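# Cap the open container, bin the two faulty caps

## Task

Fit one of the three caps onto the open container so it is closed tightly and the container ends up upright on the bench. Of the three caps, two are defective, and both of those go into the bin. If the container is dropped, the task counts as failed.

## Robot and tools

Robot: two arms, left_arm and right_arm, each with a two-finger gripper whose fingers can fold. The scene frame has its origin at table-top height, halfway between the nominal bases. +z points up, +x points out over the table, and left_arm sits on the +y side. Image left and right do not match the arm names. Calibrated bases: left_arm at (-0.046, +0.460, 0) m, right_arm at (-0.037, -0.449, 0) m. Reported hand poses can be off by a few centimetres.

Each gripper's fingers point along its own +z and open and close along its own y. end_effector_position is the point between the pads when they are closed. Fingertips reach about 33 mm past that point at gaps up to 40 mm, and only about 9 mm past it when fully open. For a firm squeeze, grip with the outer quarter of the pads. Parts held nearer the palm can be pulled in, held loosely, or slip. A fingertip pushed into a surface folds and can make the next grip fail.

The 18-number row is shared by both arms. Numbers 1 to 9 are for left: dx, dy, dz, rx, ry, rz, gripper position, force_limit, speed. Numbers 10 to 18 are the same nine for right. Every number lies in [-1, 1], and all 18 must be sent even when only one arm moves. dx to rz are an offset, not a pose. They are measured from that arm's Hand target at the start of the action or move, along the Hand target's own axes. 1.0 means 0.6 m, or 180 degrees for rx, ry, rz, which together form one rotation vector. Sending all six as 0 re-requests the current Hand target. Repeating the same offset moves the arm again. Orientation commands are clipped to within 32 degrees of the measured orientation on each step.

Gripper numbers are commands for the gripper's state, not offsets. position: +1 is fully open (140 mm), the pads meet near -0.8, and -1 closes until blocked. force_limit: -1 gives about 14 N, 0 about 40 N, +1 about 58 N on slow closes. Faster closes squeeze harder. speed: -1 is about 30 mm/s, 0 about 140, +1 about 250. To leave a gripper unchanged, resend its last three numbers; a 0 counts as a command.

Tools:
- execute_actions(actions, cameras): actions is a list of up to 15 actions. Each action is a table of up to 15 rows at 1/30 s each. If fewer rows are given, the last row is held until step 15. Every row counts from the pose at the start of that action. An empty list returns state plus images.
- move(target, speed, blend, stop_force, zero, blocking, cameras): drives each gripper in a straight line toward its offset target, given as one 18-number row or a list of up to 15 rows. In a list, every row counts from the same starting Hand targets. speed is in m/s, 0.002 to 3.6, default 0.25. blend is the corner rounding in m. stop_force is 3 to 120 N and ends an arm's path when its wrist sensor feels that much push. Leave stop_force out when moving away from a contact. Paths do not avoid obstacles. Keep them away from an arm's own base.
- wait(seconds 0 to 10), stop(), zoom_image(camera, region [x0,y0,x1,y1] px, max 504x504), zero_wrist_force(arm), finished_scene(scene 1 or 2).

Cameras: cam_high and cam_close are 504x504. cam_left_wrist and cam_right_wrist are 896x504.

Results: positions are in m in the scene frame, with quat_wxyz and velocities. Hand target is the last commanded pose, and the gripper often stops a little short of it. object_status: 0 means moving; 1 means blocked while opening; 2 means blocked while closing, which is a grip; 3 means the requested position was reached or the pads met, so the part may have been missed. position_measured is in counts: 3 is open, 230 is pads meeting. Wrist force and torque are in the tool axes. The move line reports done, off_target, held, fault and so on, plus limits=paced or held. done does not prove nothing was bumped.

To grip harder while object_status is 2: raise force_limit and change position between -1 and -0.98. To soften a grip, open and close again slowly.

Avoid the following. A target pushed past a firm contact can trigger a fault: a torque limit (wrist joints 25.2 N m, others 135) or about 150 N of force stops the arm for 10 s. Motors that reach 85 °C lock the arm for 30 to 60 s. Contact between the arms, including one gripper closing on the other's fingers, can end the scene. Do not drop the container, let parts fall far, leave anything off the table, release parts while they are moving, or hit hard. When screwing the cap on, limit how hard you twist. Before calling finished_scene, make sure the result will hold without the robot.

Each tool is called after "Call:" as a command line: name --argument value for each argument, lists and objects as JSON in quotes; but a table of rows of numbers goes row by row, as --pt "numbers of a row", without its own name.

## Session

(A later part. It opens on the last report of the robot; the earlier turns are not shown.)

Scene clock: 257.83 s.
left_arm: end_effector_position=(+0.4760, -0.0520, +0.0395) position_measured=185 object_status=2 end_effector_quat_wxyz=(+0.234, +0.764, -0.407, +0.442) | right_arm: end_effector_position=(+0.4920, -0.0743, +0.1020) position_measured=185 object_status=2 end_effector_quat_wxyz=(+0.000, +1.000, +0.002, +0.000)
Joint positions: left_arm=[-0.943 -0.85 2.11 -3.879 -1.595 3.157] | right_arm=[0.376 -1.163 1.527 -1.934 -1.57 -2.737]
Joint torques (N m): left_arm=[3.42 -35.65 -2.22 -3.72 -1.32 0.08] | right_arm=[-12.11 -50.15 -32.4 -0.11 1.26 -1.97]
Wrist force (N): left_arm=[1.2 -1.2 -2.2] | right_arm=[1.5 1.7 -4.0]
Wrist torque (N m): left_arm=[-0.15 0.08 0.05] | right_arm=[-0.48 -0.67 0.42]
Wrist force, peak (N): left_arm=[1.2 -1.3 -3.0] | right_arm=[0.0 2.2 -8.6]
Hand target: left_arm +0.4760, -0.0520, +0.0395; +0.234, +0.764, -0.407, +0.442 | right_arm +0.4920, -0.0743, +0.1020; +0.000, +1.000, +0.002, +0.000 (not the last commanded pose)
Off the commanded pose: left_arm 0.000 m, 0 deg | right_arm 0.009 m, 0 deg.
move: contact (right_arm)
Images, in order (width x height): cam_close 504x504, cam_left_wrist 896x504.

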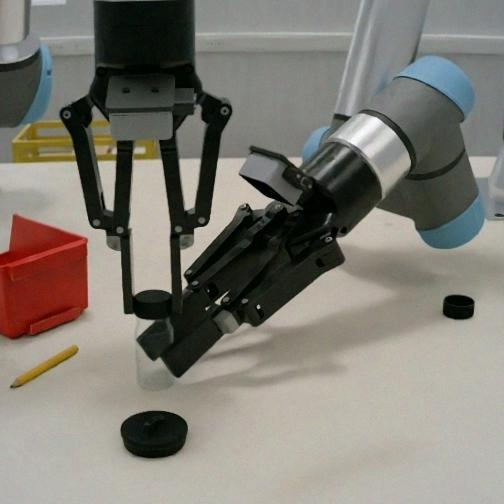

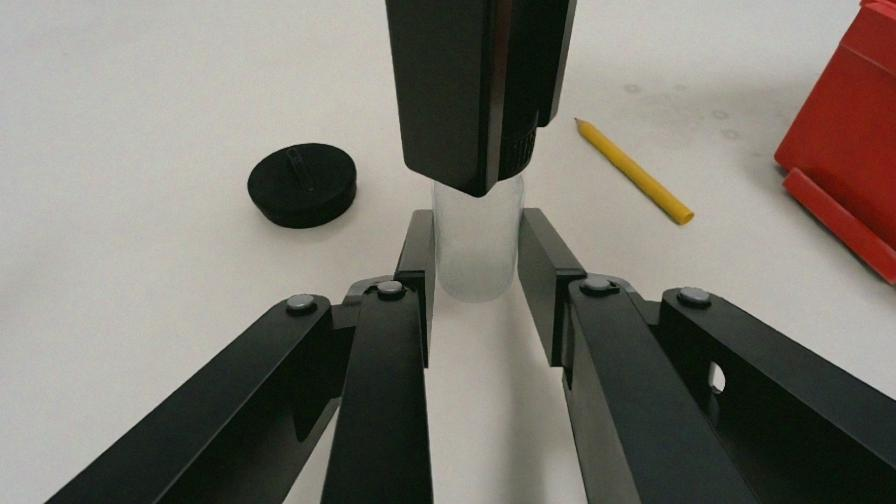

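Call:
move --pt "0 0 0 0 0 0 -1 0 -1 0.0007 -0.0007 0 0 0 0.1667 -1 0 -1" --pt "0 0 0 0 0 0 -1 0 -1 0.0017 -0.0009 0 0 0 0.3333 -1 0 -1" --pt "0 0 0 0 0 0 -1 0 -1 0.0027 -0.0007 0 0 0 0.5 -1 0 -1" --pt "0 0 0 0 0 0 -1 0 -1 0.0034 0.0001 0 0 0 0.6667 -1 0 -1" --pt "0 0 0 0 0 0 -1 0 -1 0.0036 0.001 0 0 0 0.8333 -1 0 -1" --pt "0 0 0 0 0 0 -1 0 -1 0.0033 0.002 0 0 0 0.999 -1 0 -1" --speed 0.6 --blend '[0.0005,0.0005,0.0005,0.0005,0.0005,0]' --cameras '["cam_close","cam_left_wrist"]'

Call:
zoom_image --camera "cam_close" --region '[120, 275, 190, 345]'

Call:
move --pt "0 0 0 0 0 0 -1 0 -1 0.0007 -0.0007 0 0 0 0.1667 -1 0 -1" --pt "0 0 0 0 0 0 -1 0 -1 0.0017 -0.0009 0 0 0 0.3333 -1 0 -1" --pt "0 0 0 0 0 0 -1 0 -1 0.0027 -0.0007 0 0 0 0.5 -1 0 -1" --pt "0 0 0 0 0 0 -1 0 -1 0.0034 0.0001 0 0 0 0.6667 -1 0 -1" --pt "0 0 0 0 0 0 -1 0 -1 0.0036 0.001 0 0 0 0.8333 -1 0 -1" --pt "0 0 0 0 0 0 -1 0 -1 0.0033 0.002 0 0 0 0.999 -1 0 -1" --speed 0.6 --blend '[0.0005,0.0005,0.0005,0.0005,0.0005,0]' --cameras '["cam_close","cam_left_wrist"]'

Call:
zoom_image --camera "cam_left_wrist" --region '[420, 110, 540, 230]'

Scene clock: 262.43 s.
left_arm: end_effector_position=(+0.4760, -0.0520, +0.0395) position_measured=185 object_status=2 end_effector_quat_wxyz=(+0.234, +0.764, -0.407, +0.442) | right_arm: end_effector_position=(+0.4940, -0.0755, +0.1020) position_measured=185 object_status=2 end_effector_quat_wxyz=(+0.000, -0.004, +1.000, +0.001)
Joint positions: left_arm=[-0.943 -0.85 2.11 -3.879 -1.595 3.157] | right_arm=[0.373 -1.161 1.524 -1.934 -1.57 0.398]
Joint torques (N m): left_arm=[3.58 -35.56 -2.66 -3.63 -1.24 -0.21] | right_arm=[11.19 -31.26 -33.38 0.33 -1.5 2.26]
Wrist force (N): left_arm=[1.5 -0.3 -3.3] | right_arm=[0.1 1.8 -1.3]
Wrist torque (N m): left_arm=[-0.22 0.08 0.06] | right_arm=[-0.45 -0.83 0.27]
Wrist force, peak (N): left_arm=[0.5 -0.9 -4.5] | right_arm=[3.6 1.8 -3.4]
Hand target: left_arm +0.4760, -0.0520, +0.0395; +0.234, +0.764, -0.407, +0.442 | right_arm +0.4940, -0.0755, +0.1020; +0.000, -0.004, +1.000, +0.000
Off the commanded pose: left_arm 0.000 m, 0 deg | right_arm 0.000 m, 0 deg.
move: done
Images, in order (width x height): cam_close 504x504, cam_left_wrist 896x504.

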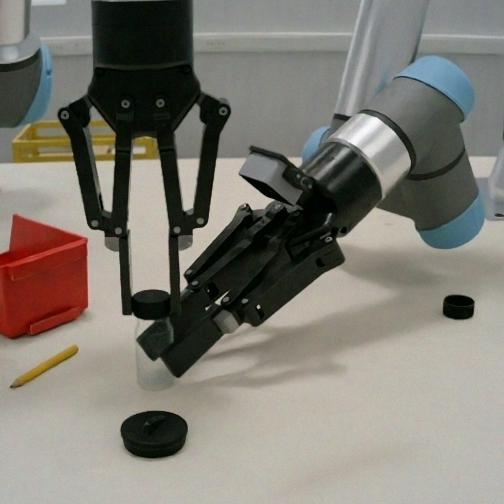

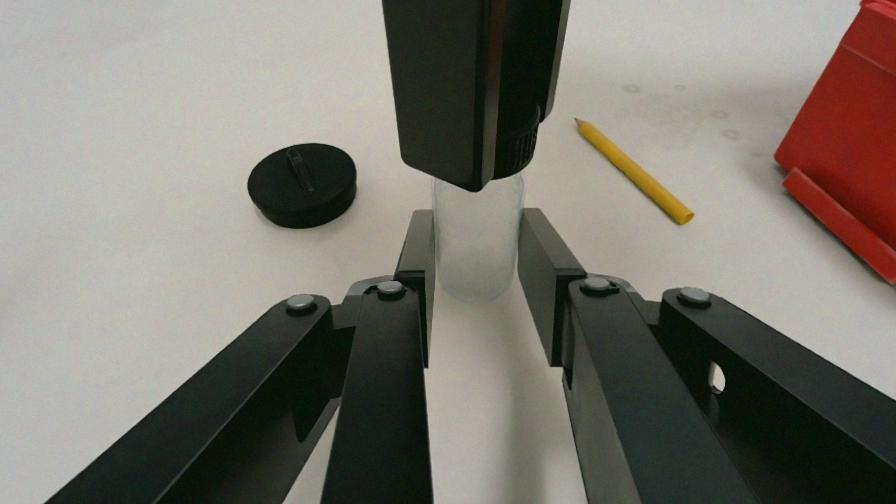

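Scaled by 7.200.

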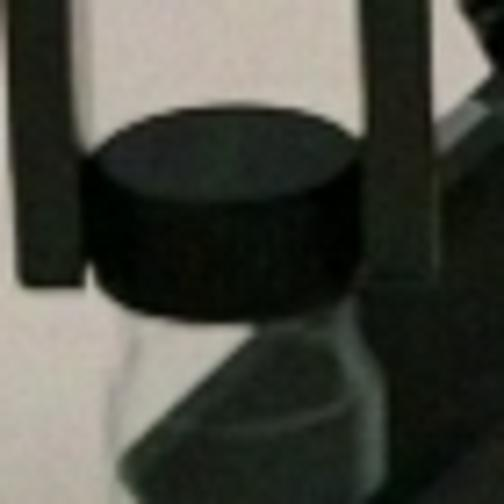

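Scene clock: 266.00 s.
left_arm: end_effector_position=(+0.4760, -0.0520, +0.0395) position_measured=185 object_status=2 end_effector_quat_wxyz=(+0.234, +0.764, -0.407, +0.442) | right_arm: end_effector_position=(+0.4920, -0.0743, +0.1020) position_measured=185 object_status=2 end_effector_quat_wxyz=(-0.001, +1.000, +0.005, +0.000)
Joint positions: left_arm=[-0.943 -0.85 2.11 -3.879 -1.595 3.157] | right_arm=[0.376 -1.163 1.527 -1.934 -1.57 3.54]
Joint torques (N m): left_arm=[3.6 -35.65 -2.84 -3.67 -1.14 -0.23] | right_arm=[10.53 -29.76 -32.08 0.01 -1.41 2.2]
Wrist force (N): left_arm=[1.6 -1.0 -1.8] | right_arm=[2.6 1.1 -3.2]
Wrist torque (N m): left_arm=[-0.22 0.06 0.04] | right_arm=[-0.45 -0.74 0.28]
Wrist force, peak (N): left_arm=[1.5 0.8 -4.8] | right_arm=[6.0 2.2 -15.4]
Hand target: left_arm +0.4760, -0.0520, +0.0395; +0.234, +0.764, -0.407, +0.442 | right_arm +0.4920, -0.0743, +0.1020; +0.000, +1.000, +0.005, +0.000
Off the commanded pose: left_arm 0.000 m, 0 deg | right_arm 0.000 m, 0 deg.
move: done
Images, in order (width x height): cam_close 504x504, cam_left_wrist 896x504.

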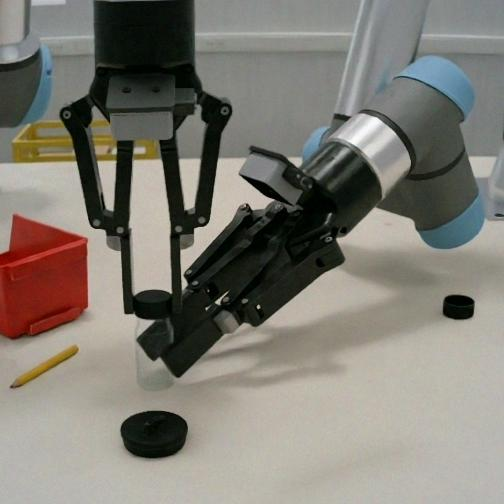

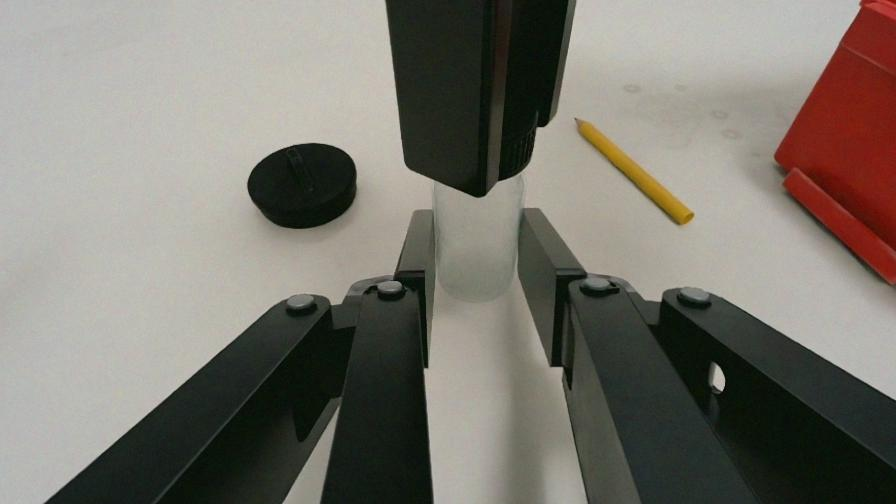

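Scaled by 4.200.

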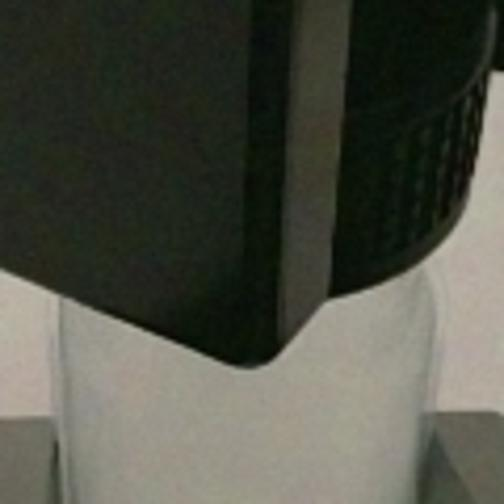

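Call:
move --pt "0 0 0 0 0 0 -1 0 -1 0 0 -0.1 0 0 0 -1 0 -1" --pt "0 0 0 0 0 0 -1 0 -1 0.1133 0.1595 -0.1 0 0 0 -1 0 -1" --pt "0 0 0 0 0 0 -1 0 -1 0.1133 0.1595 0.1 0 0 0 -1 0 -1" --speed '[0.2,0.25,0.2]' --blend '[0.03,0.03,0]'

Call:
move --target '[0,0,0,0,0,0,-1,0,-1,0,0,0.02,0,0,0,-1,0,-1]' --speed 0.008 --stop_force 4

Call:
move --target '[0,0,0,0,0,0,-1,0,-1,0,0,0,0,0,0,-0.2,0,-1]' --speed 0.05 --cameras '["cam_close","cam_right_wrist","cam_left_wrist"]'

Scene clock: 270.07 s.
left_arm: end_effector_position=(+0.4760, -0.0520, +0.0395) position_measured=185 object_status=2 end_effector_quat_wxyz=(+0.234, +0.764, -0.407, +0.442) | right_arm: end_effector_position=(+0.5609, -0.1692, +0.0420) position_measured=185 object_status=2 end_effector_quat_wxyz=(+0.000, +1.000, +0.005, +0.000)
Joint positions: left_arm=[-0.943 -0.85 2.11 -3.879 -1.595 3.157] | right_arm=[0.201 -1.078 1.567 -2.059 -1.57 3.365]
Joint torques (N m): left_arm=[4.41 -35.62 -2.66 -3.83 -1.05 -0.07] | right_arm=[-8.06 -34.94 -14.96 -5.06 1.27 -1.62]
Wrist force (N): left_arm=[1.1 -1.4 -2.4] | right_arm=[2.2 1.2 0.1]
Wrist torque (N m): left_arm=[-0.18 0.10 0.03] | right_arm=[-0.46 -0.84 0.41]
Wrist force, peak (N): left_arm=[1.4 -1.6 -2.8] | right_arm=[2.7 1.1 -3.2]
Hand target: left_arm +0.4760, -0.0520, +0.0395; +0.234, +0.764, -0.407, +0.442 | right_arm +0.5609, -0.1692, +0.0418; +0.000, +1.000, +0.005, +0.000
Off the commanded pose: left_arm 0.000 m, 0 deg | right_arm 0.000 m, 0 deg.
move: done

Scene clock: 271.97 s.
left_arm: end_effector_position=(+0.4760, -0.0520, +0.0395) position_measured=185 object_status=2 end_effector_quat_wxyz=(+0.234, +0.764, -0.407, +0.442) | right_arm: end_effector_position=(+0.5609, -0.1692, +0.0376) position_measured=185 object_status=2 end_effector_quat_wxyz=(+0.000, +1.000, +0.005, +0.000)
Joint positions: left_arm=[-0.943 -0.85 2.11 -3.879 -1.595 3.157] | right_arm=[0.201 -1.074 1.571 -2.068 -1.57 3.365]
Joint torques (N m): left_arm=[5.36 -34.92 -3.9 -3.77 -1.14 -0.19] | right_arm=[-3.06 -51.9 -30.86 -0.21 1.18 -0.58]
Wrist force (N): left_arm=[1.3 -1.4 -2.9] | right_arm=[3.1 1.0 -3.5]
Wrist torque (N m): left_arm=[-0.18 0.09 0.03] | right_arm=[-0.40 -0.82 0.40]
Wrist force, peak (N): left_arm=[1.3 -1.4 -2.9] | right_arm=[-1.3 2.1 -17.1]
Hand target: left_arm +0.4760, -0.0520, +0.0395; +0.234, +0.764, -0.407, +0.442 | right_arm +0.5609, -0.1692, +0.0376; +0.000, +1.000, +0.005, +0.000 (not the last commanded pose)
Off the commanded pose: left_arm 0.000 m, 0 deg | right_arm 0.008 m, 0 deg.
move: contact (right_arm)

Scene clock: 272.93 s.
left_arm: end_effector_position=(+0.4760, -0.0520, +0.0395) position_measured=185 object_status=2 end_effector_quat_wxyz=(+0.234, +0.764, -0.407, +0.442) | right_arm: end_effector_position=(+0.5609, -0.1692, +0.0376) position_measured=154 object_status=0 end_effector_quat_wxyz=(+0.000, +1.000, +0.005, +0.000)
Joint positions: left_arm=[-0.943 -0.85 2.11 -3.879 -1.595 3.157] | right_arm=[0.201 -1.074 1.571 -2.068 -1.57 3.365]
Joint torques (N m): left_arm=[4.41 -35.92 -3.36 -3.83 -1.22 -0.15] | right_arm=[-3.21 -53.05 -31.32 -2.96 0.95 -0.53]
Wrist force (N): left_arm=[1.4 -1.5 -2.7] | right_arm=[2.1 1.1 -0.3]
Wrist torque (N m): left_arm=[-0.20 0.06 0.03] | right_arm=[-0.49 -0.82 0.40]
Wrist force, peak (N): left_arm=[1.4 -1.5 -2.7] | right_arm=[3.0 0.8 -3.2]
Hand target: left_arm +0.4760, -0.0520, +0.0395; +0.234, +0.764, -0.407, +0.442 | right_arm +0.5609, -0.1692, +0.0376; +0.000, +1.000, +0.005, +0.000
Off the commanded pose: left_arm 0.000 m, 0 deg | right_arm 0.000 m, 0 deg.
move: done
Images, in order (width x height): cam_close 504x504, cam_left_wrist 896x504, cam_right_wrist 896x504.

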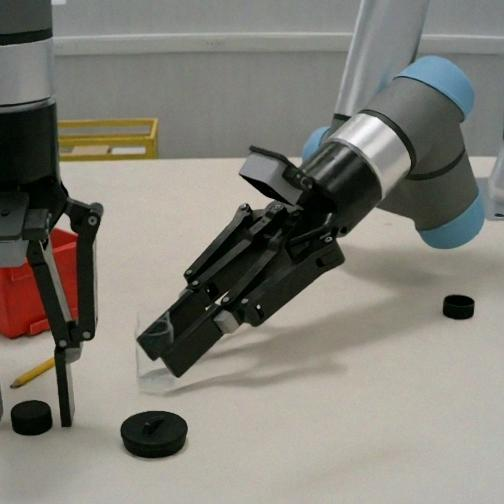

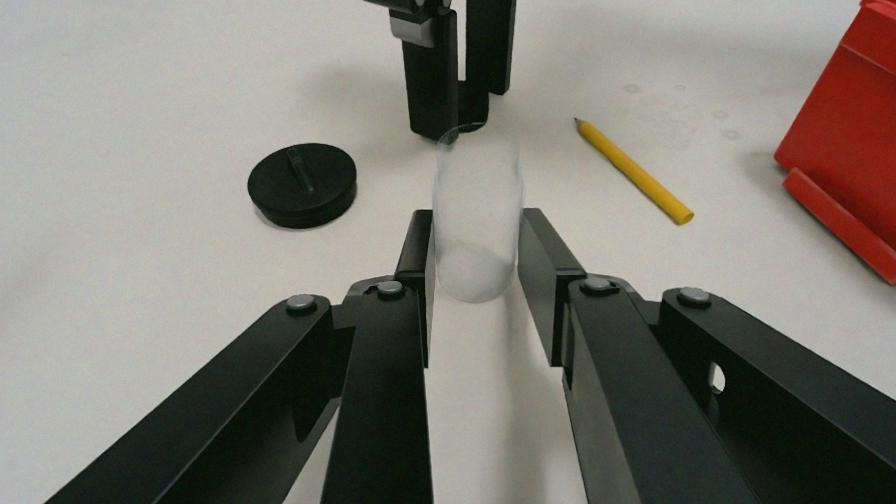

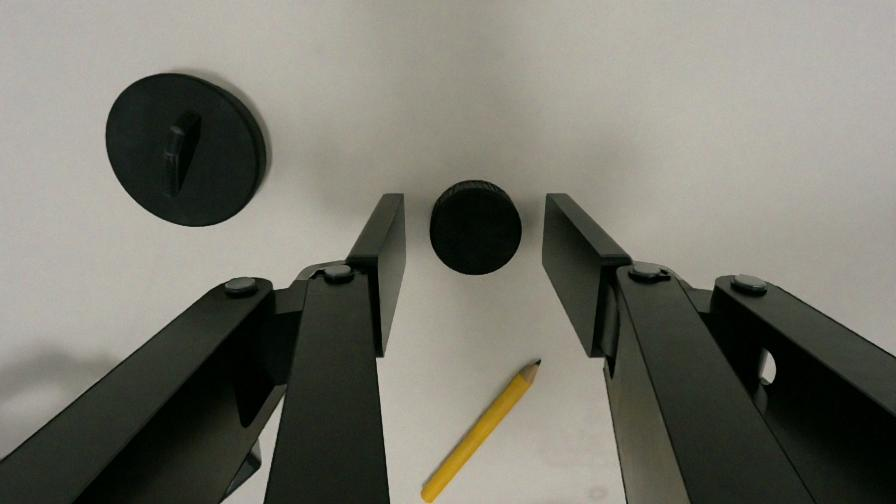

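Call:
zoom_image --camera "cam_left_wrist" --region '[420, 110, 540, 230]'

Scaled by 4.200.

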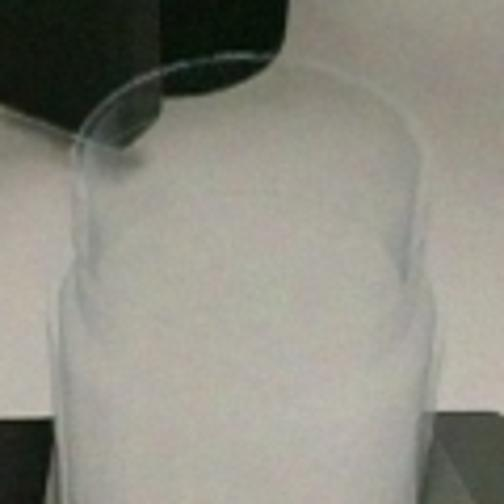

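Call:
execute_actions --actions '[[[0,0,0,0,0,0,-1,0,-1,0,0,0,0,0,0,-1,0,-1]],[[0,0,0,0,0,0,-1,0,-1,0,0,0,0,0,0,-1,0,-1]]]'

Call:
move --pt "0 0 0 0 0 0 -1 0 -1 0 0 -0.25 0 0 0 -1 0 -1" --pt "0 0 0 0 0 0 -1 0 -1 -0.4198 0.1358 -0.25 0 0 -0.25 -1 0 -1" --pt "0 0 0 0 0 0 -1 0 -1 -0.4198 0.1358 -0.029 0 0 -0.25 -1 0 -1" --speed '[0.25,0.35,0.15]' --blend '[0.05,0.04,0]' --cameras '["cam_right_wrist","cam_high"]'

Scene clock: 276.50 s.
left_arm: end_effector_position=(+0.4760, -0.0520, +0.0395) position_measured=185 object_status=2 end_effector_quat_wxyz=(+0.234, +0.764, -0.407, +0.442) | right_arm: end_effector_position=(+0.5609, -0.1692, +0.0377) position_measured=186 object_status=0 end_effector_quat_wxyz=(-0.001, +1.000, +0.005, +0.000)
Joint positions: left_arm=[-0.943 -0.85 2.11 -3.879 -1.595 3.157] | right_arm=[0.201 -1.074 1.571 -2.068 -1.57 3.365]
Joint torques (N m): left_arm=[3.93 -35.46 -2.62 -3.79 -0.96 0.04] | right_arm=[-3.9 -46.54 -29.13 -4.45 0.2 -0.38]
Wrist force (N): left_arm=[1.0 -1.4 -2.4] | right_arm=[-2.0 1.6 -10.6]
Wrist torque (N m): left_arm=[-0.19 0.12 0.03] | right_arm=[-0.48 -0.86 0.38]
Wrist force, peak (N): left_arm=[1.3 -1.5 -2.8] | right_arm=[-2.1 1.4 -10.8]
Hand target: left_arm +0.4760, -0.0520, +0.0395; +0.234, +0.764, -0.407, +0.442 | right_arm +0.5609, -0.1692, +0.0376; +0.000, +1.000, +0.005, +0.000
Off the commanded pose: left_arm 0.000 m, 0 deg | right_arm 0.000 m, 0 deg.
Step readings (end_effector_position of left_arm | right_arm):
0: (+0.4760, -0.0520, +0.0395) | (+0.5609, -0.1692, +0.0376)
1: (+0.4760, -0.0520, +0.0395) | (+0.5609, -0.1692, +0.0376)
2: (+0.4760, -0.0520, +0.0395) | (+0.5609, -0.1692, +0.0376)
4: (+0.4760, -0.0520, +0.0395) | (+0.5609, -0.1692, +0.0376)
8: (+0.4760, -0.0520, +0.0395) | (+0.5609, -0.1692, +0.0376)
15: (+0.4760, -0.0520, +0.0395) | (+0.5609, -0.1692, +0.0376)
16: (+0.4760, -0.0520, +0.0395) | (+0.5609, -0.1692, +0.0376)
17: (+0.4760, -0.0520, +0.0395) | (+0.5609, -0.1692, +0.0376)
19: (+0.4760, -0.0520, +0.0395) | (+0.5609, -0.1692, +0.0376)
23: (+0.4760, -0.0520, +0.0395) | (+0.5609, -0.1692, +0.0376)
30: (+0.4760, -0.0520, +0.0395) | (+0.5609, -0.1692, +0.0377)

Scene clock: 279.87 s.
left_arm: end_effector_position=(+0.4760, -0.0520, +0.0395) position_measured=185 object_status=2 end_effector_quat_wxyz=(+0.234, +0.764, -0.407, +0.442) | right_arm: end_effector_position=(+0.3099, -0.2533, +0.0552) position_measured=186 object_status=2 end_effector_quat_wxyz=(-0.001, +0.922, +0.387, +0.000)
Joint positions: left_arm=[-0.943 -0.85 2.11 -3.879 -1.595 3.157] | right_arm=[0.139 -1.688 2.278 -2.16 -1.57 2.518]
Joint torques (N m): left_arm=[4.51 -35.7 -3.71 -3.85 -1.05 -0.2] | right_arm=[10.5 -6.33 -14.87 -4.73 -0.29 2.41]
Wrist force (N): left_arm=[1.2 -1.4 -2.5] | right_arm=[1.9 0.9 -0.4]
Wrist torque (N m): left_arm=[-0.18 0.07 0.03] | right_arm=[-0.48 -0.76 0.31]
Wrist force, peak (N): left_arm=[1.4 -1.4 -2.8] | right_arm=[-2.2 1.5 -10.6]
Hand target: left_arm +0.4760, -0.0520, +0.0395; +0.234, +0.764, -0.407, +0.442 | right_arm +0.3099, -0.2533, +0.0551; -0.001, +0.922, +0.387, +0.000
Off the commanded pose: left_arm 0.000 m, 0 deg | right_arm 0.000 m, 0 deg.
move: done
Images, in order (width x height): cam_high 504x504, cam_right_wrist 896x504.

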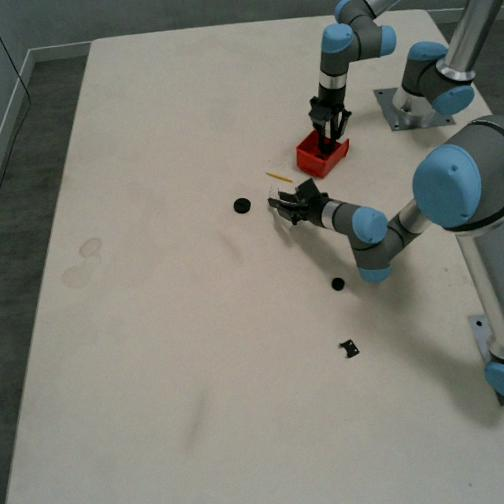

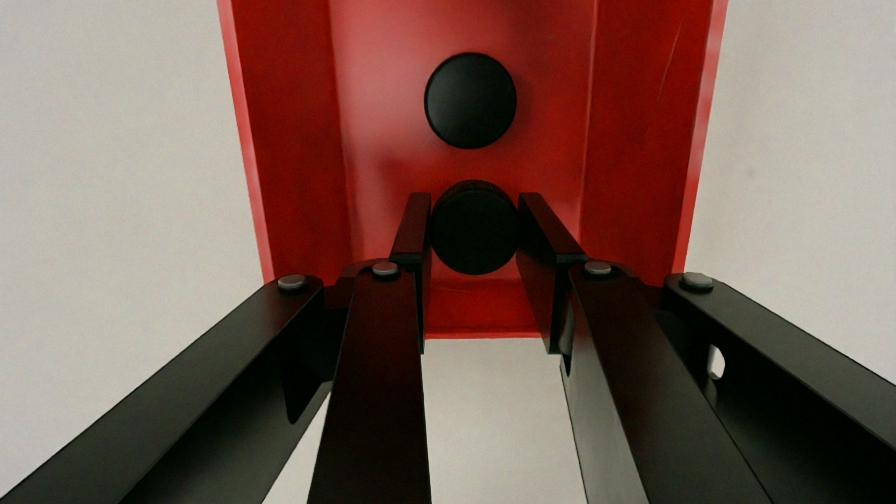

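Call:
move --target '[0,0,0,0,0,0,-1,0,-1,0,0,0.03,0,0,0,-1,0,-1]' --speed 0.01 --stop_force 4

Call:
move --pt "0 0 0 0 0 0 -1 0 -1 0 0 0 0 0 0 -0.3 0 -1" --pt "0 0 0 0 0 0 -1 0 -1 0 0 -0.0667 0 0 0 -0.3 0 -1" --pt "0 0 0 0 0 0 -1 0 -1 0.0728 -0.0033 -0.0667 0 0 0 -0.3 0 -1" --speed '[0.1,0.15,0.15]' --blend '[0,0.01,0]' --cameras '["cam_right_wrist"]'

Call:
zoom_image --camera "cam_right_wrist" --region '[400, 130, 550, 280]'

Scene clock: 282.93 s.
left_arm: end_effector_position=(+0.4760, -0.0520, +0.0395) position_measured=185 object_status=2 end_effector_quat_wxyz=(+0.234, +0.764, -0.407, +0.442) | right_arm: end_effector_position=(+0.3099, -0.2533, +0.0420) position_measured=186 object_status=2 end_effector_quat_wxyz=(-0.001, +0.922, +0.387, +0.000)
Joint positions: left_arm=[-0.943 -0.85 2.11 -3.879 -1.595 3.157] | right_arm=[0.139 -1.665 2.299 -2.205 -1.57 2.518]
Joint torques (N m): left_arm=[4.25 -35.75 -3.28 -4.03 -1.02 -0.13] | right_arm=[7.04 -24.64 -29.58 -0.34 -0.39 2.21]
Wrist force (N): left_arm=[1.3 -1.6 -2.5] | right_arm=[1.0 1.3 -4.2]
Wrist torque (N m): left_arm=[-0.22 0.08 0.03] | right_arm=[-0.53 -0.76 0.32]
Wrist force, peak (N): left_arm=[1.2 -1.6 -2.9] | right_arm=[-6.3 -2.2 -26.0]
Hand target: left_arm +0.4760, -0.0520, +0.0395; +0.234, +0.764, -0.407, +0.442 | right_arm +0.3099, -0.2533, +0.0420; -0.001, +0.922, +0.387, +0.000 (not the last commanded pose)
Off the commanded pose: left_arm 0.000 m, 0 deg | right_arm 0.005 m, 0 deg.
move: contact (right_arm)

Scene clock: 284.87 s.
left_arm: end_effector_position=(+0.4760, -0.0520, +0.0395) position_measured=185 object_status=2 end_effector_quat_wxyz=(+0.234, +0.764, -0.407, +0.442) | right_arm: end_effector_position=(+0.3390, -0.2209, +0.0820) position_measured=167 object_status=3 end_effector_quat_wxyz=(-0.001, +0.922, +0.387, +0.000)
Joint positions: left_arm=[-0.943 -0.85 2.11 -3.879 -1.595 3.157] | right_arm=[0.204 -1.621 2.137 -2.087 -1.57 2.583]
Joint torques (N m): left_arm=[4.29 -34.37 -3.72 -3.83 -0.96 -0.11] | right_arm=[9.34 -10.41 -30.65 -0.49 -1.45 2.3]
Wrist force (N): left_arm=[1.2 -1.5 -2.5] | right_arm=[2.2 0.9 -0.3]
Wrist torque (N m): left_arm=[-0.20 0.08 0.03] | right_arm=[-0.50 -0.88 0.25]
Wrist force, peak (N): left_arm=[1.4 -1.6 -2.9] | right_arm=[1.0 1.5 -4.1]
Hand target: left_arm +0.4760, -0.0520, +0.0395; +0.234, +0.764, -0.407, +0.442 | right_arm +0.3391, -0.2208, +0.0820; -0.001, +0.922, +0.387, +0.000
Off the commanded pose: left_arm 0.000 m, 0 deg | right_arm 0.000 m, 0 deg.
move: done
Images, in order (width x height): cam_right_wrist 896x504.

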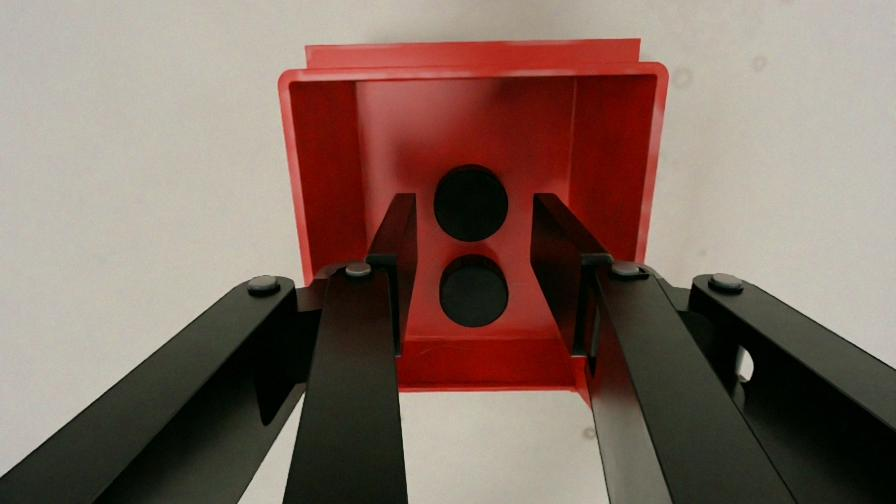

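Scaled by 3.360.

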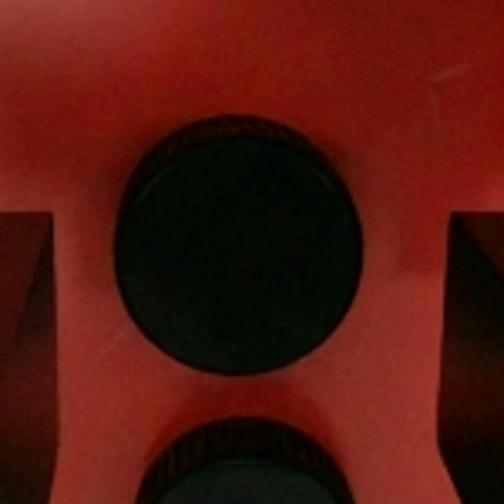

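Call:
move --target '[0,0,0,0,0,0,-1,0,-1,-0.0018,0.0003,0.066,0,0,0,-0.3,0,-1]' --speed 0.1

Call:
execute_actions --actions '[[[0,0,0,0,0,0,-1,0,-1,0,0,0,0,0,0,-1,0,-1]],[[0,0,0,0,0,0,-1,0,-1,0,0,0,0,0,0,-1,0,-1]]]' --cameras '["cam_right_wrist"]'

Call:
zoom_image --camera "cam_right_wrist" --region '[400, 130, 550, 280]'

Scene clock: 286.33 s.
left_arm: end_effector_position=(+0.4760, -0.0520, +0.0395) position_measured=185 object_status=2 end_effector_quat_wxyz=(+0.234, +0.764, -0.407, +0.442) | right_arm: end_effector_position=(+0.3384, -0.2217, +0.0425) position_measured=167 object_status=3 end_effector_quat_wxyz=(-0.001, +0.922, +0.387, +0.000)
Joint positions: left_arm=[-0.943 -0.85 2.11 -3.879 -1.595 3.157] | right_arm=[0.202 -1.561 2.2 -2.209 -1.57 2.581]
Joint torques (N m): left_arm=[4.55 -35.28 -3.28 -3.94 -1.04 -0.1] | right_arm=[-10.43 -12.93 -14.54 -5.11 -0.37 -1.93]
Wrist force (N): left_arm=[1.1 -1.4 -2.4] | right_arm=[2.3 0.9 -0.8]
Wrist torque (N m): left_arm=[-0.18 0.09 0.03] | right_arm=[-0.48 -0.87 0.40]
Wrist force, peak (N): left_arm=[1.3 -1.4 -2.9] | right_arm=[2.2 1.1 -0.8]
Hand target: left_arm +0.4760, -0.0520, +0.0395; +0.234, +0.764, -0.407, +0.442 | right_arm +0.3384, -0.2216, +0.0424; -0.001, +0.922, +0.387, +0.000
Off the commanded pose: left_arm 0.000 m, 0 deg | right_arm 0.000 m, 0 deg.
move: done

Scene clock: 287.53 s.
left_arm: end_effector_position=(+0.4760, -0.0520, +0.0395) position_measured=185 object_status=2 end_effector_quat_wxyz=(+0.234, +0.764, -0.407, +0.442) | right_arm: end_effector_position=(+0.3384, -0.2216, +0.0424) position_measured=186 object_status=2 end_effector_quat_wxyz=(-0.001, +0.922, +0.387, +0.000)
Joint positions: left_arm=[-0.943 -0.85 2.11 -3.879 -1.595 3.157] | right_arm=[0.202 -1.561 2.2 -2.209 -1.57 2.581]
Joint torques (N m): left_arm=[4.44 -35.33 -3.66 -3.99 -1.21 0.03] | right_arm=[-11.24 -9.92 -11.74 -4.46 0.27 -1.25]
Wrist force (N): left_arm=[1.2 -1.5 -2.7] | right_arm=[-0.3 -1.2 -12.5]
Wrist torque (N m): left_arm=[-0.18 0.11 0.03] | right_arm=[-0.38 -0.88 0.40]
Wrist force, peak (N): left_arm=[1.2 -1.6 -2.8] | right_arm=[-0.6 -1.1 -12.5]
Hand target: left_arm +0.4760, -0.0520, +0.0395; +0.234, +0.764, -0.407, +0.442 | right_arm +0.3384, -0.2216, +0.0424; -0.001, +0.922, +0.387, +0.000
Off the commanded pose: left_arm 0.000 m, 0 deg | right_arm 0.000 m, 0 deg.
Step readings (end_effector_position of left_arm | right_arm):
0: (+0.4760, -0.0520, +0.0395) | (+0.3384, -0.2217, +0.0425)
1: (+0.4760, -0.0520, +0.0395) | (+0.3384, -0.2217, +0.0425)
2: (+0.4760, -0.0520, +0.0395) | (+0.3384, -0.2216, +0.0425)
4: (+0.4760, -0.0520, +0.0395) | (+0.3384, -0.2216, +0.0425)
8: (+0.4760, -0.0520, +0.0395) | (+0.3384, -0.2216, +0.0424)
15: (+0.4760, -0.0520, +0.0395) | (+0.3384, -0.2216, +0.0424)
16: (+0.4760, -0.0520, +0.0395) | (+0.3384, -0.2216, +0.0424)
17: (+0.4760, -0.0520, +0.0395) | (+0.3384, -0.2216, +0.0424)
19: (+0.4760, -0.0520, +0.0395) | (+0.3384, -0.2216, +0.0424)
23: (+0.4760, -0.0520, +0.0395) | (+0.3384, -0.2216, +0.0424)
30: (+0.4760, -0.0520, +0.0395) | (+0.3384, -0.2216, +0.0424)
Images, in order (width x height): cam_right_wrist 896x504.

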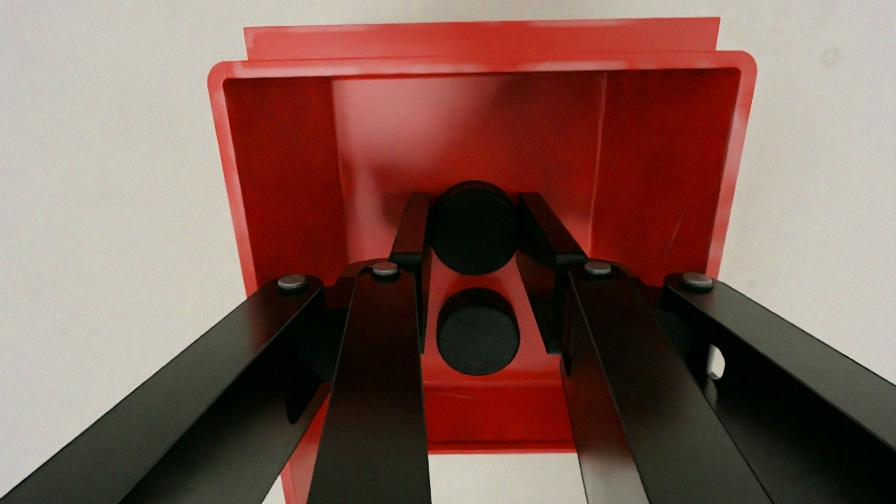

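Scaled by 3.360.

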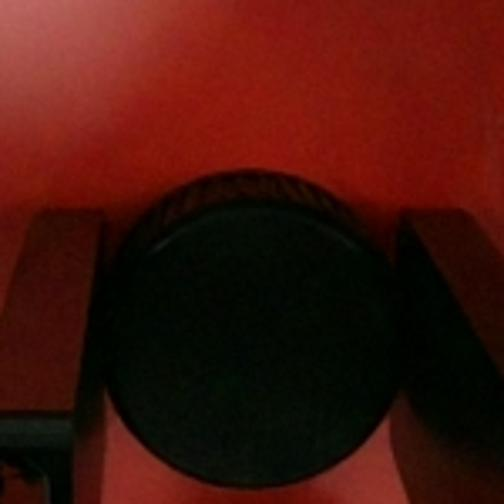

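Call:
move --pt "0 0 0 0 0 0 -1 0 -1 0 0 -0.1667 0 0 0 -1 0 -1" --pt "0 0 0 0 0 0 -1 0 -1 0.1417 0.0043 -0.2667 0 0 -0.5833 -1 0 -1" --pt "0 0 0 0 0 0 -1 0 -1 0.2833 0.0085 -0.2667 0 0 0.8333 -1 0 -1" --pt "0 0 0 0 0 0 -1 0 -1 0.3545 0.0107 -0.2627 0 0 0.2528 -1 0 -1" --pt "0 0 0 0 0 0 -1 0 -1 0.3545 0.0107 -0.1127 0 0 0.2528 -1 0 -1" --speed '[0.2,0.8,0.8,0.8,0.15]' --blend '[0.02,0.02,0.02,0.01,0]' --cameras '["cam_close","cam_left_wrist"]'

Call:
zoom_image --camera "cam_close" --region '[120, 275, 190, 345]'

Call:
zoom_image --camera "cam_left_wrist" --region '[420, 110, 540, 230]'

Scene clock: 293.87 s.
left_arm: end_effector_position=(+0.4760, -0.0520, +0.0395) position_measured=185 object_status=2 end_effector_quat_wxyz=(+0.234, +0.764, -0.407, +0.442) | right_arm: end_effector_position=(+0.4918, -0.0742, +0.1102) position_measured=186 object_status=2 end_effector_quat_wxyz=(+0.000, +1.000, +0.001, +0.000)
Joint positions: left_arm=[-0.943 -0.85 2.11 -3.879 -1.595 3.157] | right_arm=[0.376 -1.17 1.514 -1.915 -1.57 -2.734]
Joint torques (N m): left_arm=[5.03 -35.6 -4.84 -3.91 -1.31 -0.16] | right_arm=[-11.04 -31.29 -16.75 -4.97 1.53 -1.81]
Wrist force (N): left_arm=[1.1 -1.4 -2.6] | right_arm=[1.6 1.5 -0.2]
Wrist torque (N m): left_arm=[-0.16 0.11 0.03] | right_arm=[-0.43 -0.73 0.42]
Wrist force, peak (N): left_arm=[1.3 -1.7 -2.8] | right_arm=[-0.3 -1.4 -12.6]
Hand target: left_arm +0.4760, -0.0520, +0.0395; +0.234, +0.764, -0.407, +0.442 | right_arm +0.4919, -0.0742, +0.1101; +0.000, +1.000, +0.001, +0.000
Off the commanded pose: left_arm 0.000 m, 0 deg | right_arm 0.000 m, 0 deg.
move: done
Images, in order (width x height): cam_close 504x504, cam_left_wrist 896x504.

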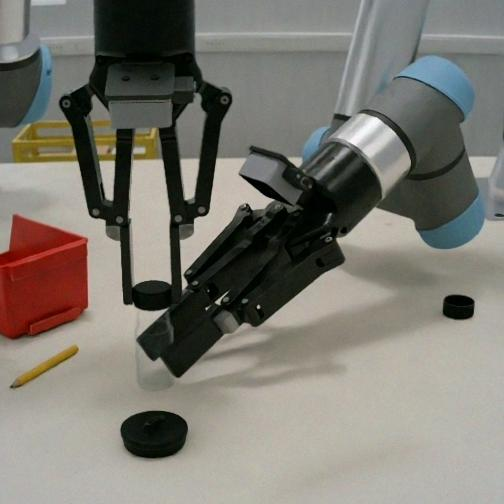

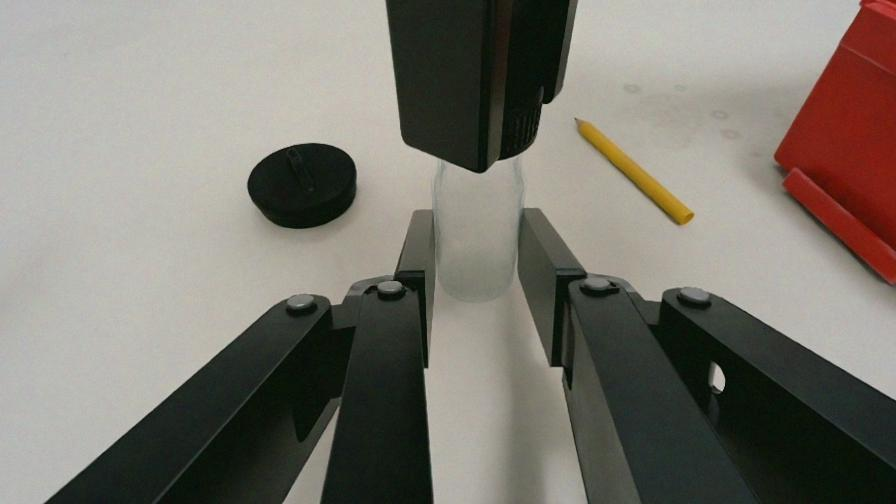

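Scaled by 7.200.

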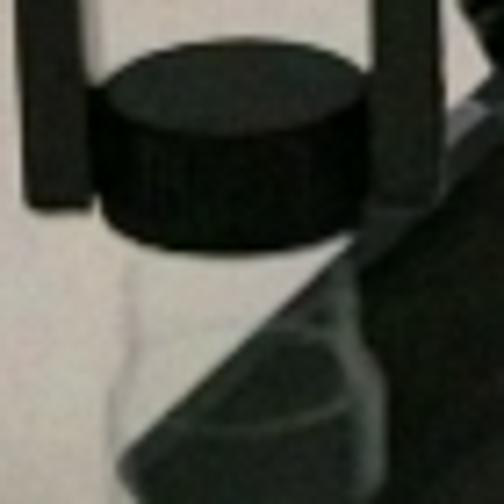

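Scaled by 4.200.

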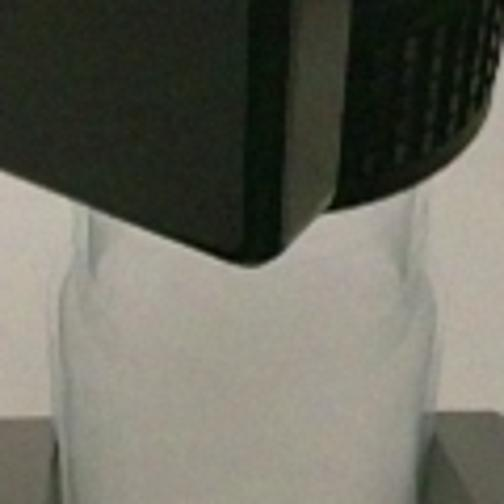

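Call:
move --target '[0,0,0,0,0,0,-1,0,-1,0,0,0.025,0,0,0,-1,0,-1]' --speed 0.006 --stop_force 4 --cameras '["cam_close","cam_left_wrist"]'

Call:
zoom_image --camera "cam_close" --region '[120, 275, 190, 345]'

Call:
zoom_image --camera "cam_left_wrist" --region '[420, 110, 540, 230]'

Scene clock: 296.87 s.
left_arm: end_effector_position=(+0.4760, -0.0520, +0.0395) position_measured=185 object_status=2 end_effector_quat_wxyz=(+0.234, +0.764, -0.407, +0.442) | right_arm: end_effector_position=(+0.4919, -0.0742, +0.1025) position_measured=186 object_status=2 end_effector_quat_wxyz=(+0.000, +1.000, +0.001, +0.000)
Joint positions: left_arm=[-0.943 -0.85 2.11 -3.879 -1.595 3.157] | right_arm=[0.376 -1.163 1.526 -1.933 -1.57 -2.734]
Joint torques (N m): left_arm=[5.35 -36.39 -3.47 -4 -1.15 -0.19] | right_arm=[-4.64 -50.22 -31.94 0.03 1.29 -1.02]
Wrist force (N): left_arm=[1.2 -0.8 -2.7] | right_arm=[2.2 1.6 -4.2]
Wrist torque (N m): left_arm=[-0.21 0.10 0.06] | right_arm=[-0.49 -0.68 0.41]
Wrist force, peak (N): left_arm=[1.2 -1.5 -2.9] | right_arm=[-0.2 2.5 -9.7]
Hand target: left_arm +0.4760, -0.0520, +0.0395; +0.234, +0.764, -0.407, +0.442 | right_arm +0.4919, -0.0742, +0.1025; +0.000, +1.000, +0.001, +0.000 (not the last commanded pose)
Off the commanded pose: left_arm 0.000 m, 0 deg | right_arm 0.007 m, 0 deg.
move: contact (right_arm)
Images, in order (width x height): cam_close 504x504, cam_left_wrist 896x504.

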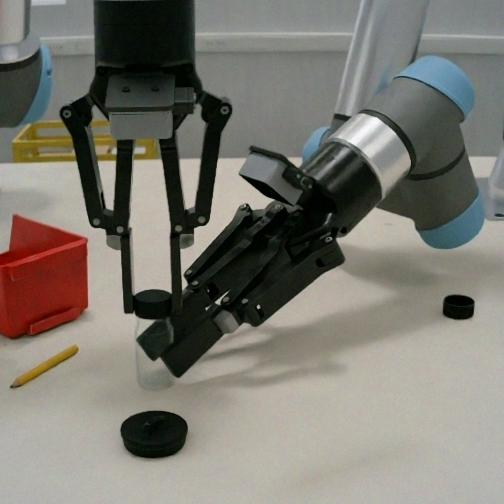

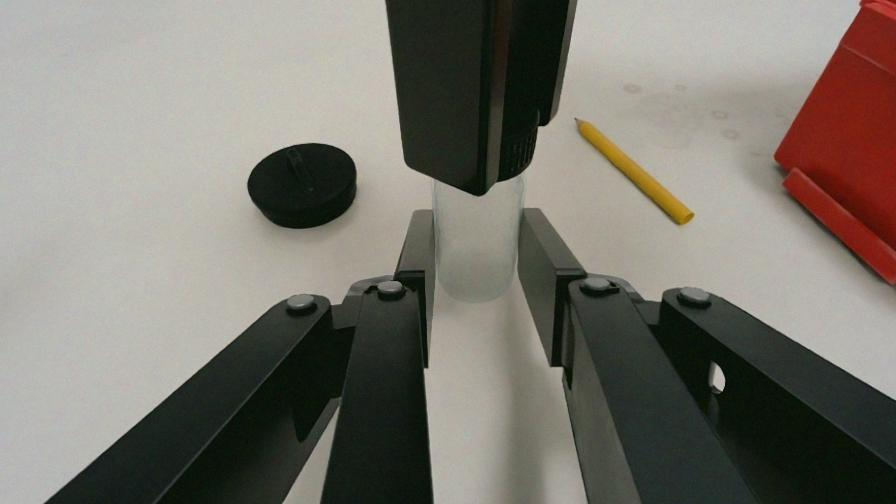

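Scaled by 7.200.

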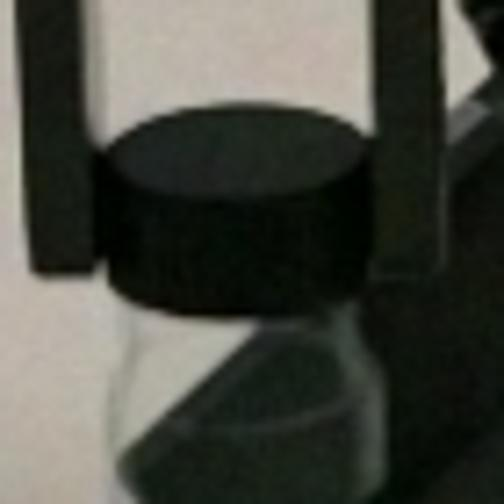

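Scaled by 4.200.

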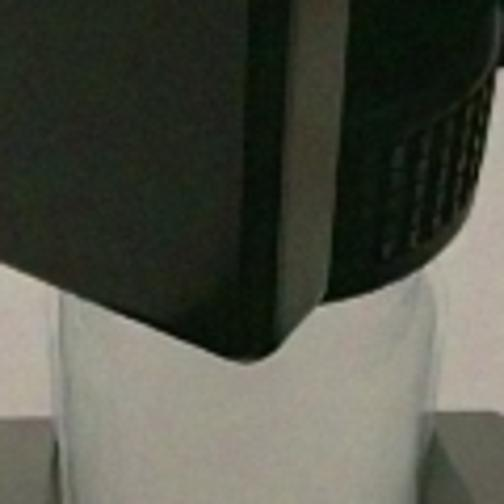

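Call:
move --pt "0 0 0 0 0 0 -1 0 -1 0 0 -0.001 0 0 0 -1 0 -1" --pt "0 0 0 0 0 0 -1 0 -1 0.0007 -0.0005 -0.001 0 0 0 -1 0 -1" --speed 0.03

Call:
move --target '[0,0,0,0,0,0,-1,0,-1,0,0,0.015,0,0,0,-1,0,-1]' --speed 0.006 --stop_force 5

Call:
move --pt "0 0 0 0 0 0 -1 0 -1 0 -0.0005 0 0 0 0.1667 -1 0 -1" --pt "0 0 0 0 0 0 -1 0 -1 0.0002 -0.001 0 0 0 0.3333 -1 0 -1" --pt "0 0 0 0 0 0 -1 0 -1 0.0007 -0.0013 0 0 0 0.5 -1 0 -1" --pt "0 0 0 0 0 0 -1 0 -1 0.0012 -0.0014 0 0 0 0.6667 -1 0 -1" --pt "0 0 0 0 0 0 -1 0 -1 0.0017 -0.0011 0 0 0 0.8333 -1 0 -1" --pt "0 0 0 0 0 0 -1 0 -1 0.002 -0.0007 0 0 0 0.999 -1 0 -1" --speed 0.5 --blend '[0.0003,0.0003,0.0003,0.0003,0.0003,0]' --cameras '["cam_close","cam_left_wrist"]'

Call:
zoom_image --camera "cam_close" --region '[120, 275, 190, 345]'

Call:
zoom_image --camera "cam_left_wrist" --region '[420, 110, 540, 230]'

Scene clock: 298.37 s.
left_arm: end_effector_position=(+0.4760, -0.0520, +0.0395) position_measured=185 object_status=2 end_effector_quat_wxyz=(+0.234, +0.764, -0.407, +0.442) | right_arm: end_effector_position=(+0.4922, -0.0741, +0.1032) position_measured=186 object_status=2 end_effector_quat_wxyz=(-0.001, +1.000, +0.001, +0.000)
Joint positions: left_arm=[-0.943 -0.85 2.11 -3.879 -1.595 3.157] | right_arm=[0.376 -1.163 1.524 -1.931 -1.57 -2.734]
Joint torques (N m): left_arm=[4.98 -36.16 -4.25 -4.15 -1.03 -0.06] | right_arm=[6.54 -32 -34.03 -0.53 1.2 0.97]
Wrist force (N): left_arm=[1.2 -0.9 -2.7] | right_arm=[2.1 1.6 0.0]
Wrist torque (N m): left_arm=[-0.20 0.09 0.03] | right_arm=[-0.41 -0.82 0.42]
Wrist force, peak (N): left_arm=[1.3 -0.9 -2.8] | right_arm=[2.5 1.5 -4.1]
Hand target: left_arm +0.4760, -0.0520, +0.0395; +0.234, +0.764, -0.407, +0.442 | right_arm +0.4923, -0.0739, +0.1031; +0.000, +1.000, +0.001, +0.000
Off the commanded pose: left_arm 0.000 m, 0 deg | right_arm 0.000 m, 0 deg.
move: done

Scene clock: 299.90 s.
left_arm: end_effector_position=(+0.4760, -0.0520, +0.0395) position_measured=185 object_status=2 end_effector_quat_wxyz=(+0.234, +0.764, -0.407, +0.442) | right_arm: end_effector_position=(+0.4924, -0.0739, +0.1024) position_measured=186 object_status=2 end_effector_quat_wxyz=(-0.001, +1.000, +0.001, +0.000)
Joint positions: left_arm=[-0.943 -0.85 2.11 -3.879 -1.595 3.157] | right_arm=[0.376 -1.162 1.524 -1.933 -1.57 -2.734]
Joint torques (N m): left_arm=[6.02 -36.59 -3.49 -4.07 -1.04 -0.06] | right_arm=[0.79 -48.15 -31.28 -0.14 1.1 1.18]
Wrist force (N): left_arm=[1.4 -1.3 -2.4] | right_arm=[2.1 2.8 -6.0]
Wrist torque (N m): left_arm=[-0.23 0.05 0.05] | right_arm=[-0.52 -0.75 0.42]
Wrist force, peak (N): left_arm=[1.3 -1.0 -2.6] | right_arm=[-0.3 3.3 -11.5]
Hand target: left_arm +0.4760, -0.0520, +0.0395; +0.234, +0.764, -0.407, +0.442 | right_arm +0.4924, -0.0740, +0.1024; -0.001, +1.000, +0.001, +0.000 (not the last commanded pose)
Off the commanded pose: left_arm 0.000 m, 0 deg | right_arm 0.008 m, 0 deg.
move: contact (right_arm)

Scene clock: 303.97 s.
left_arm: end_effector_position=(+0.4760, -0.0520, +0.0395) position_measured=185 object_status=2 end_effector_quat_wxyz=(+0.234, +0.764, -0.407, +0.442) | right_arm: end_effector_position=(+0.4936, -0.0735, +0.1024) position_measured=186 object_status=2 end_effector_quat_wxyz=(+0.000, -0.002, +1.000, +0.001)
Joint positions: left_arm=[-0.943 -0.85 2.11 -3.879 -1.595 3.157] | right_arm=[0.376 -1.159 1.52 -1.932 -1.57 0.404]
Joint torques (N m): left_arm=[6.35 -34.72 -4.2 -4.07 -1.07 -0.11] | right_arm=[11.49 -25.59 -27.42 1.61 -1.13 1.97]
Wrist force (N): left_arm=[1.8 0.0 -1.5] | right_arm=[-0.5 1.9 -9.9]
Wrist torque (N m): left_arm=[-0.20 0.11 0.05] | right_arm=[-0.33 -0.88 0.25]
Wrist force, peak (N): left_arm=[1.2 -0.5 -2.7] | right_arm=[-1.7 1.2 -15.8]
Hand target: left_arm +0.4760, -0.0520, +0.0395; +0.234, +0.764, -0.407, +0.442 | right_arm +0.4936, -0.0735, +0.1024; +0.000, -0.002, +1.000, +0.001
Off the commanded pose: left_arm 0.000 m, 0 deg | right_arm 0.000 m, 0 deg.
move: done
Images, in order (width x height): cam_close 504x504, cam_left_wrist 896x504.

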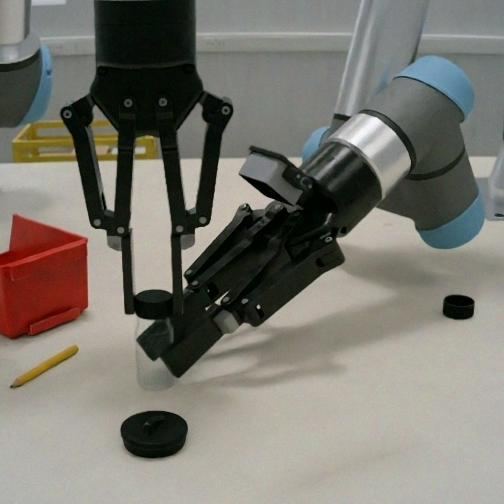

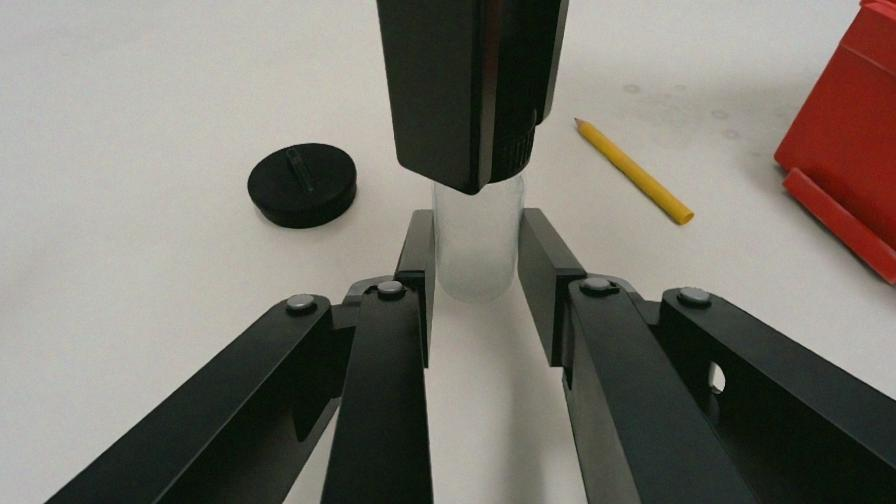

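Scaled by 7.200.

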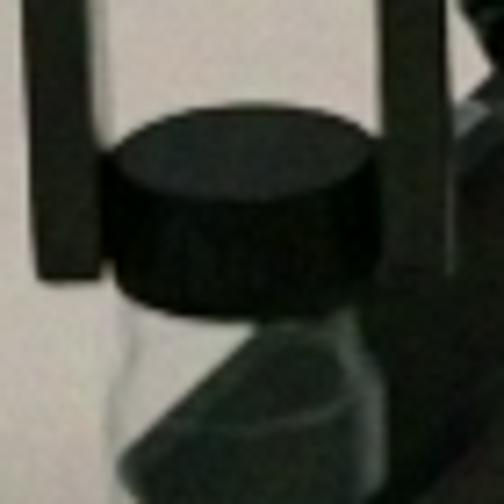

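Scaled by 4.200.

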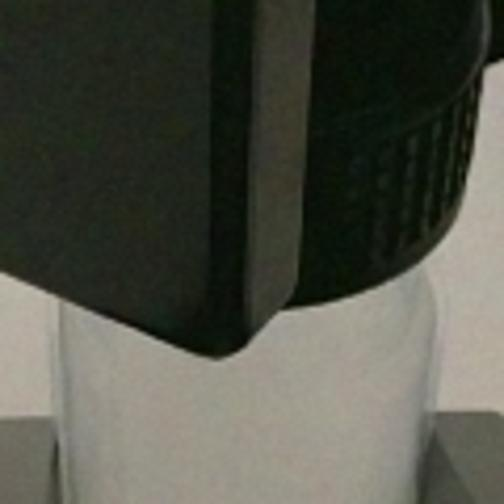

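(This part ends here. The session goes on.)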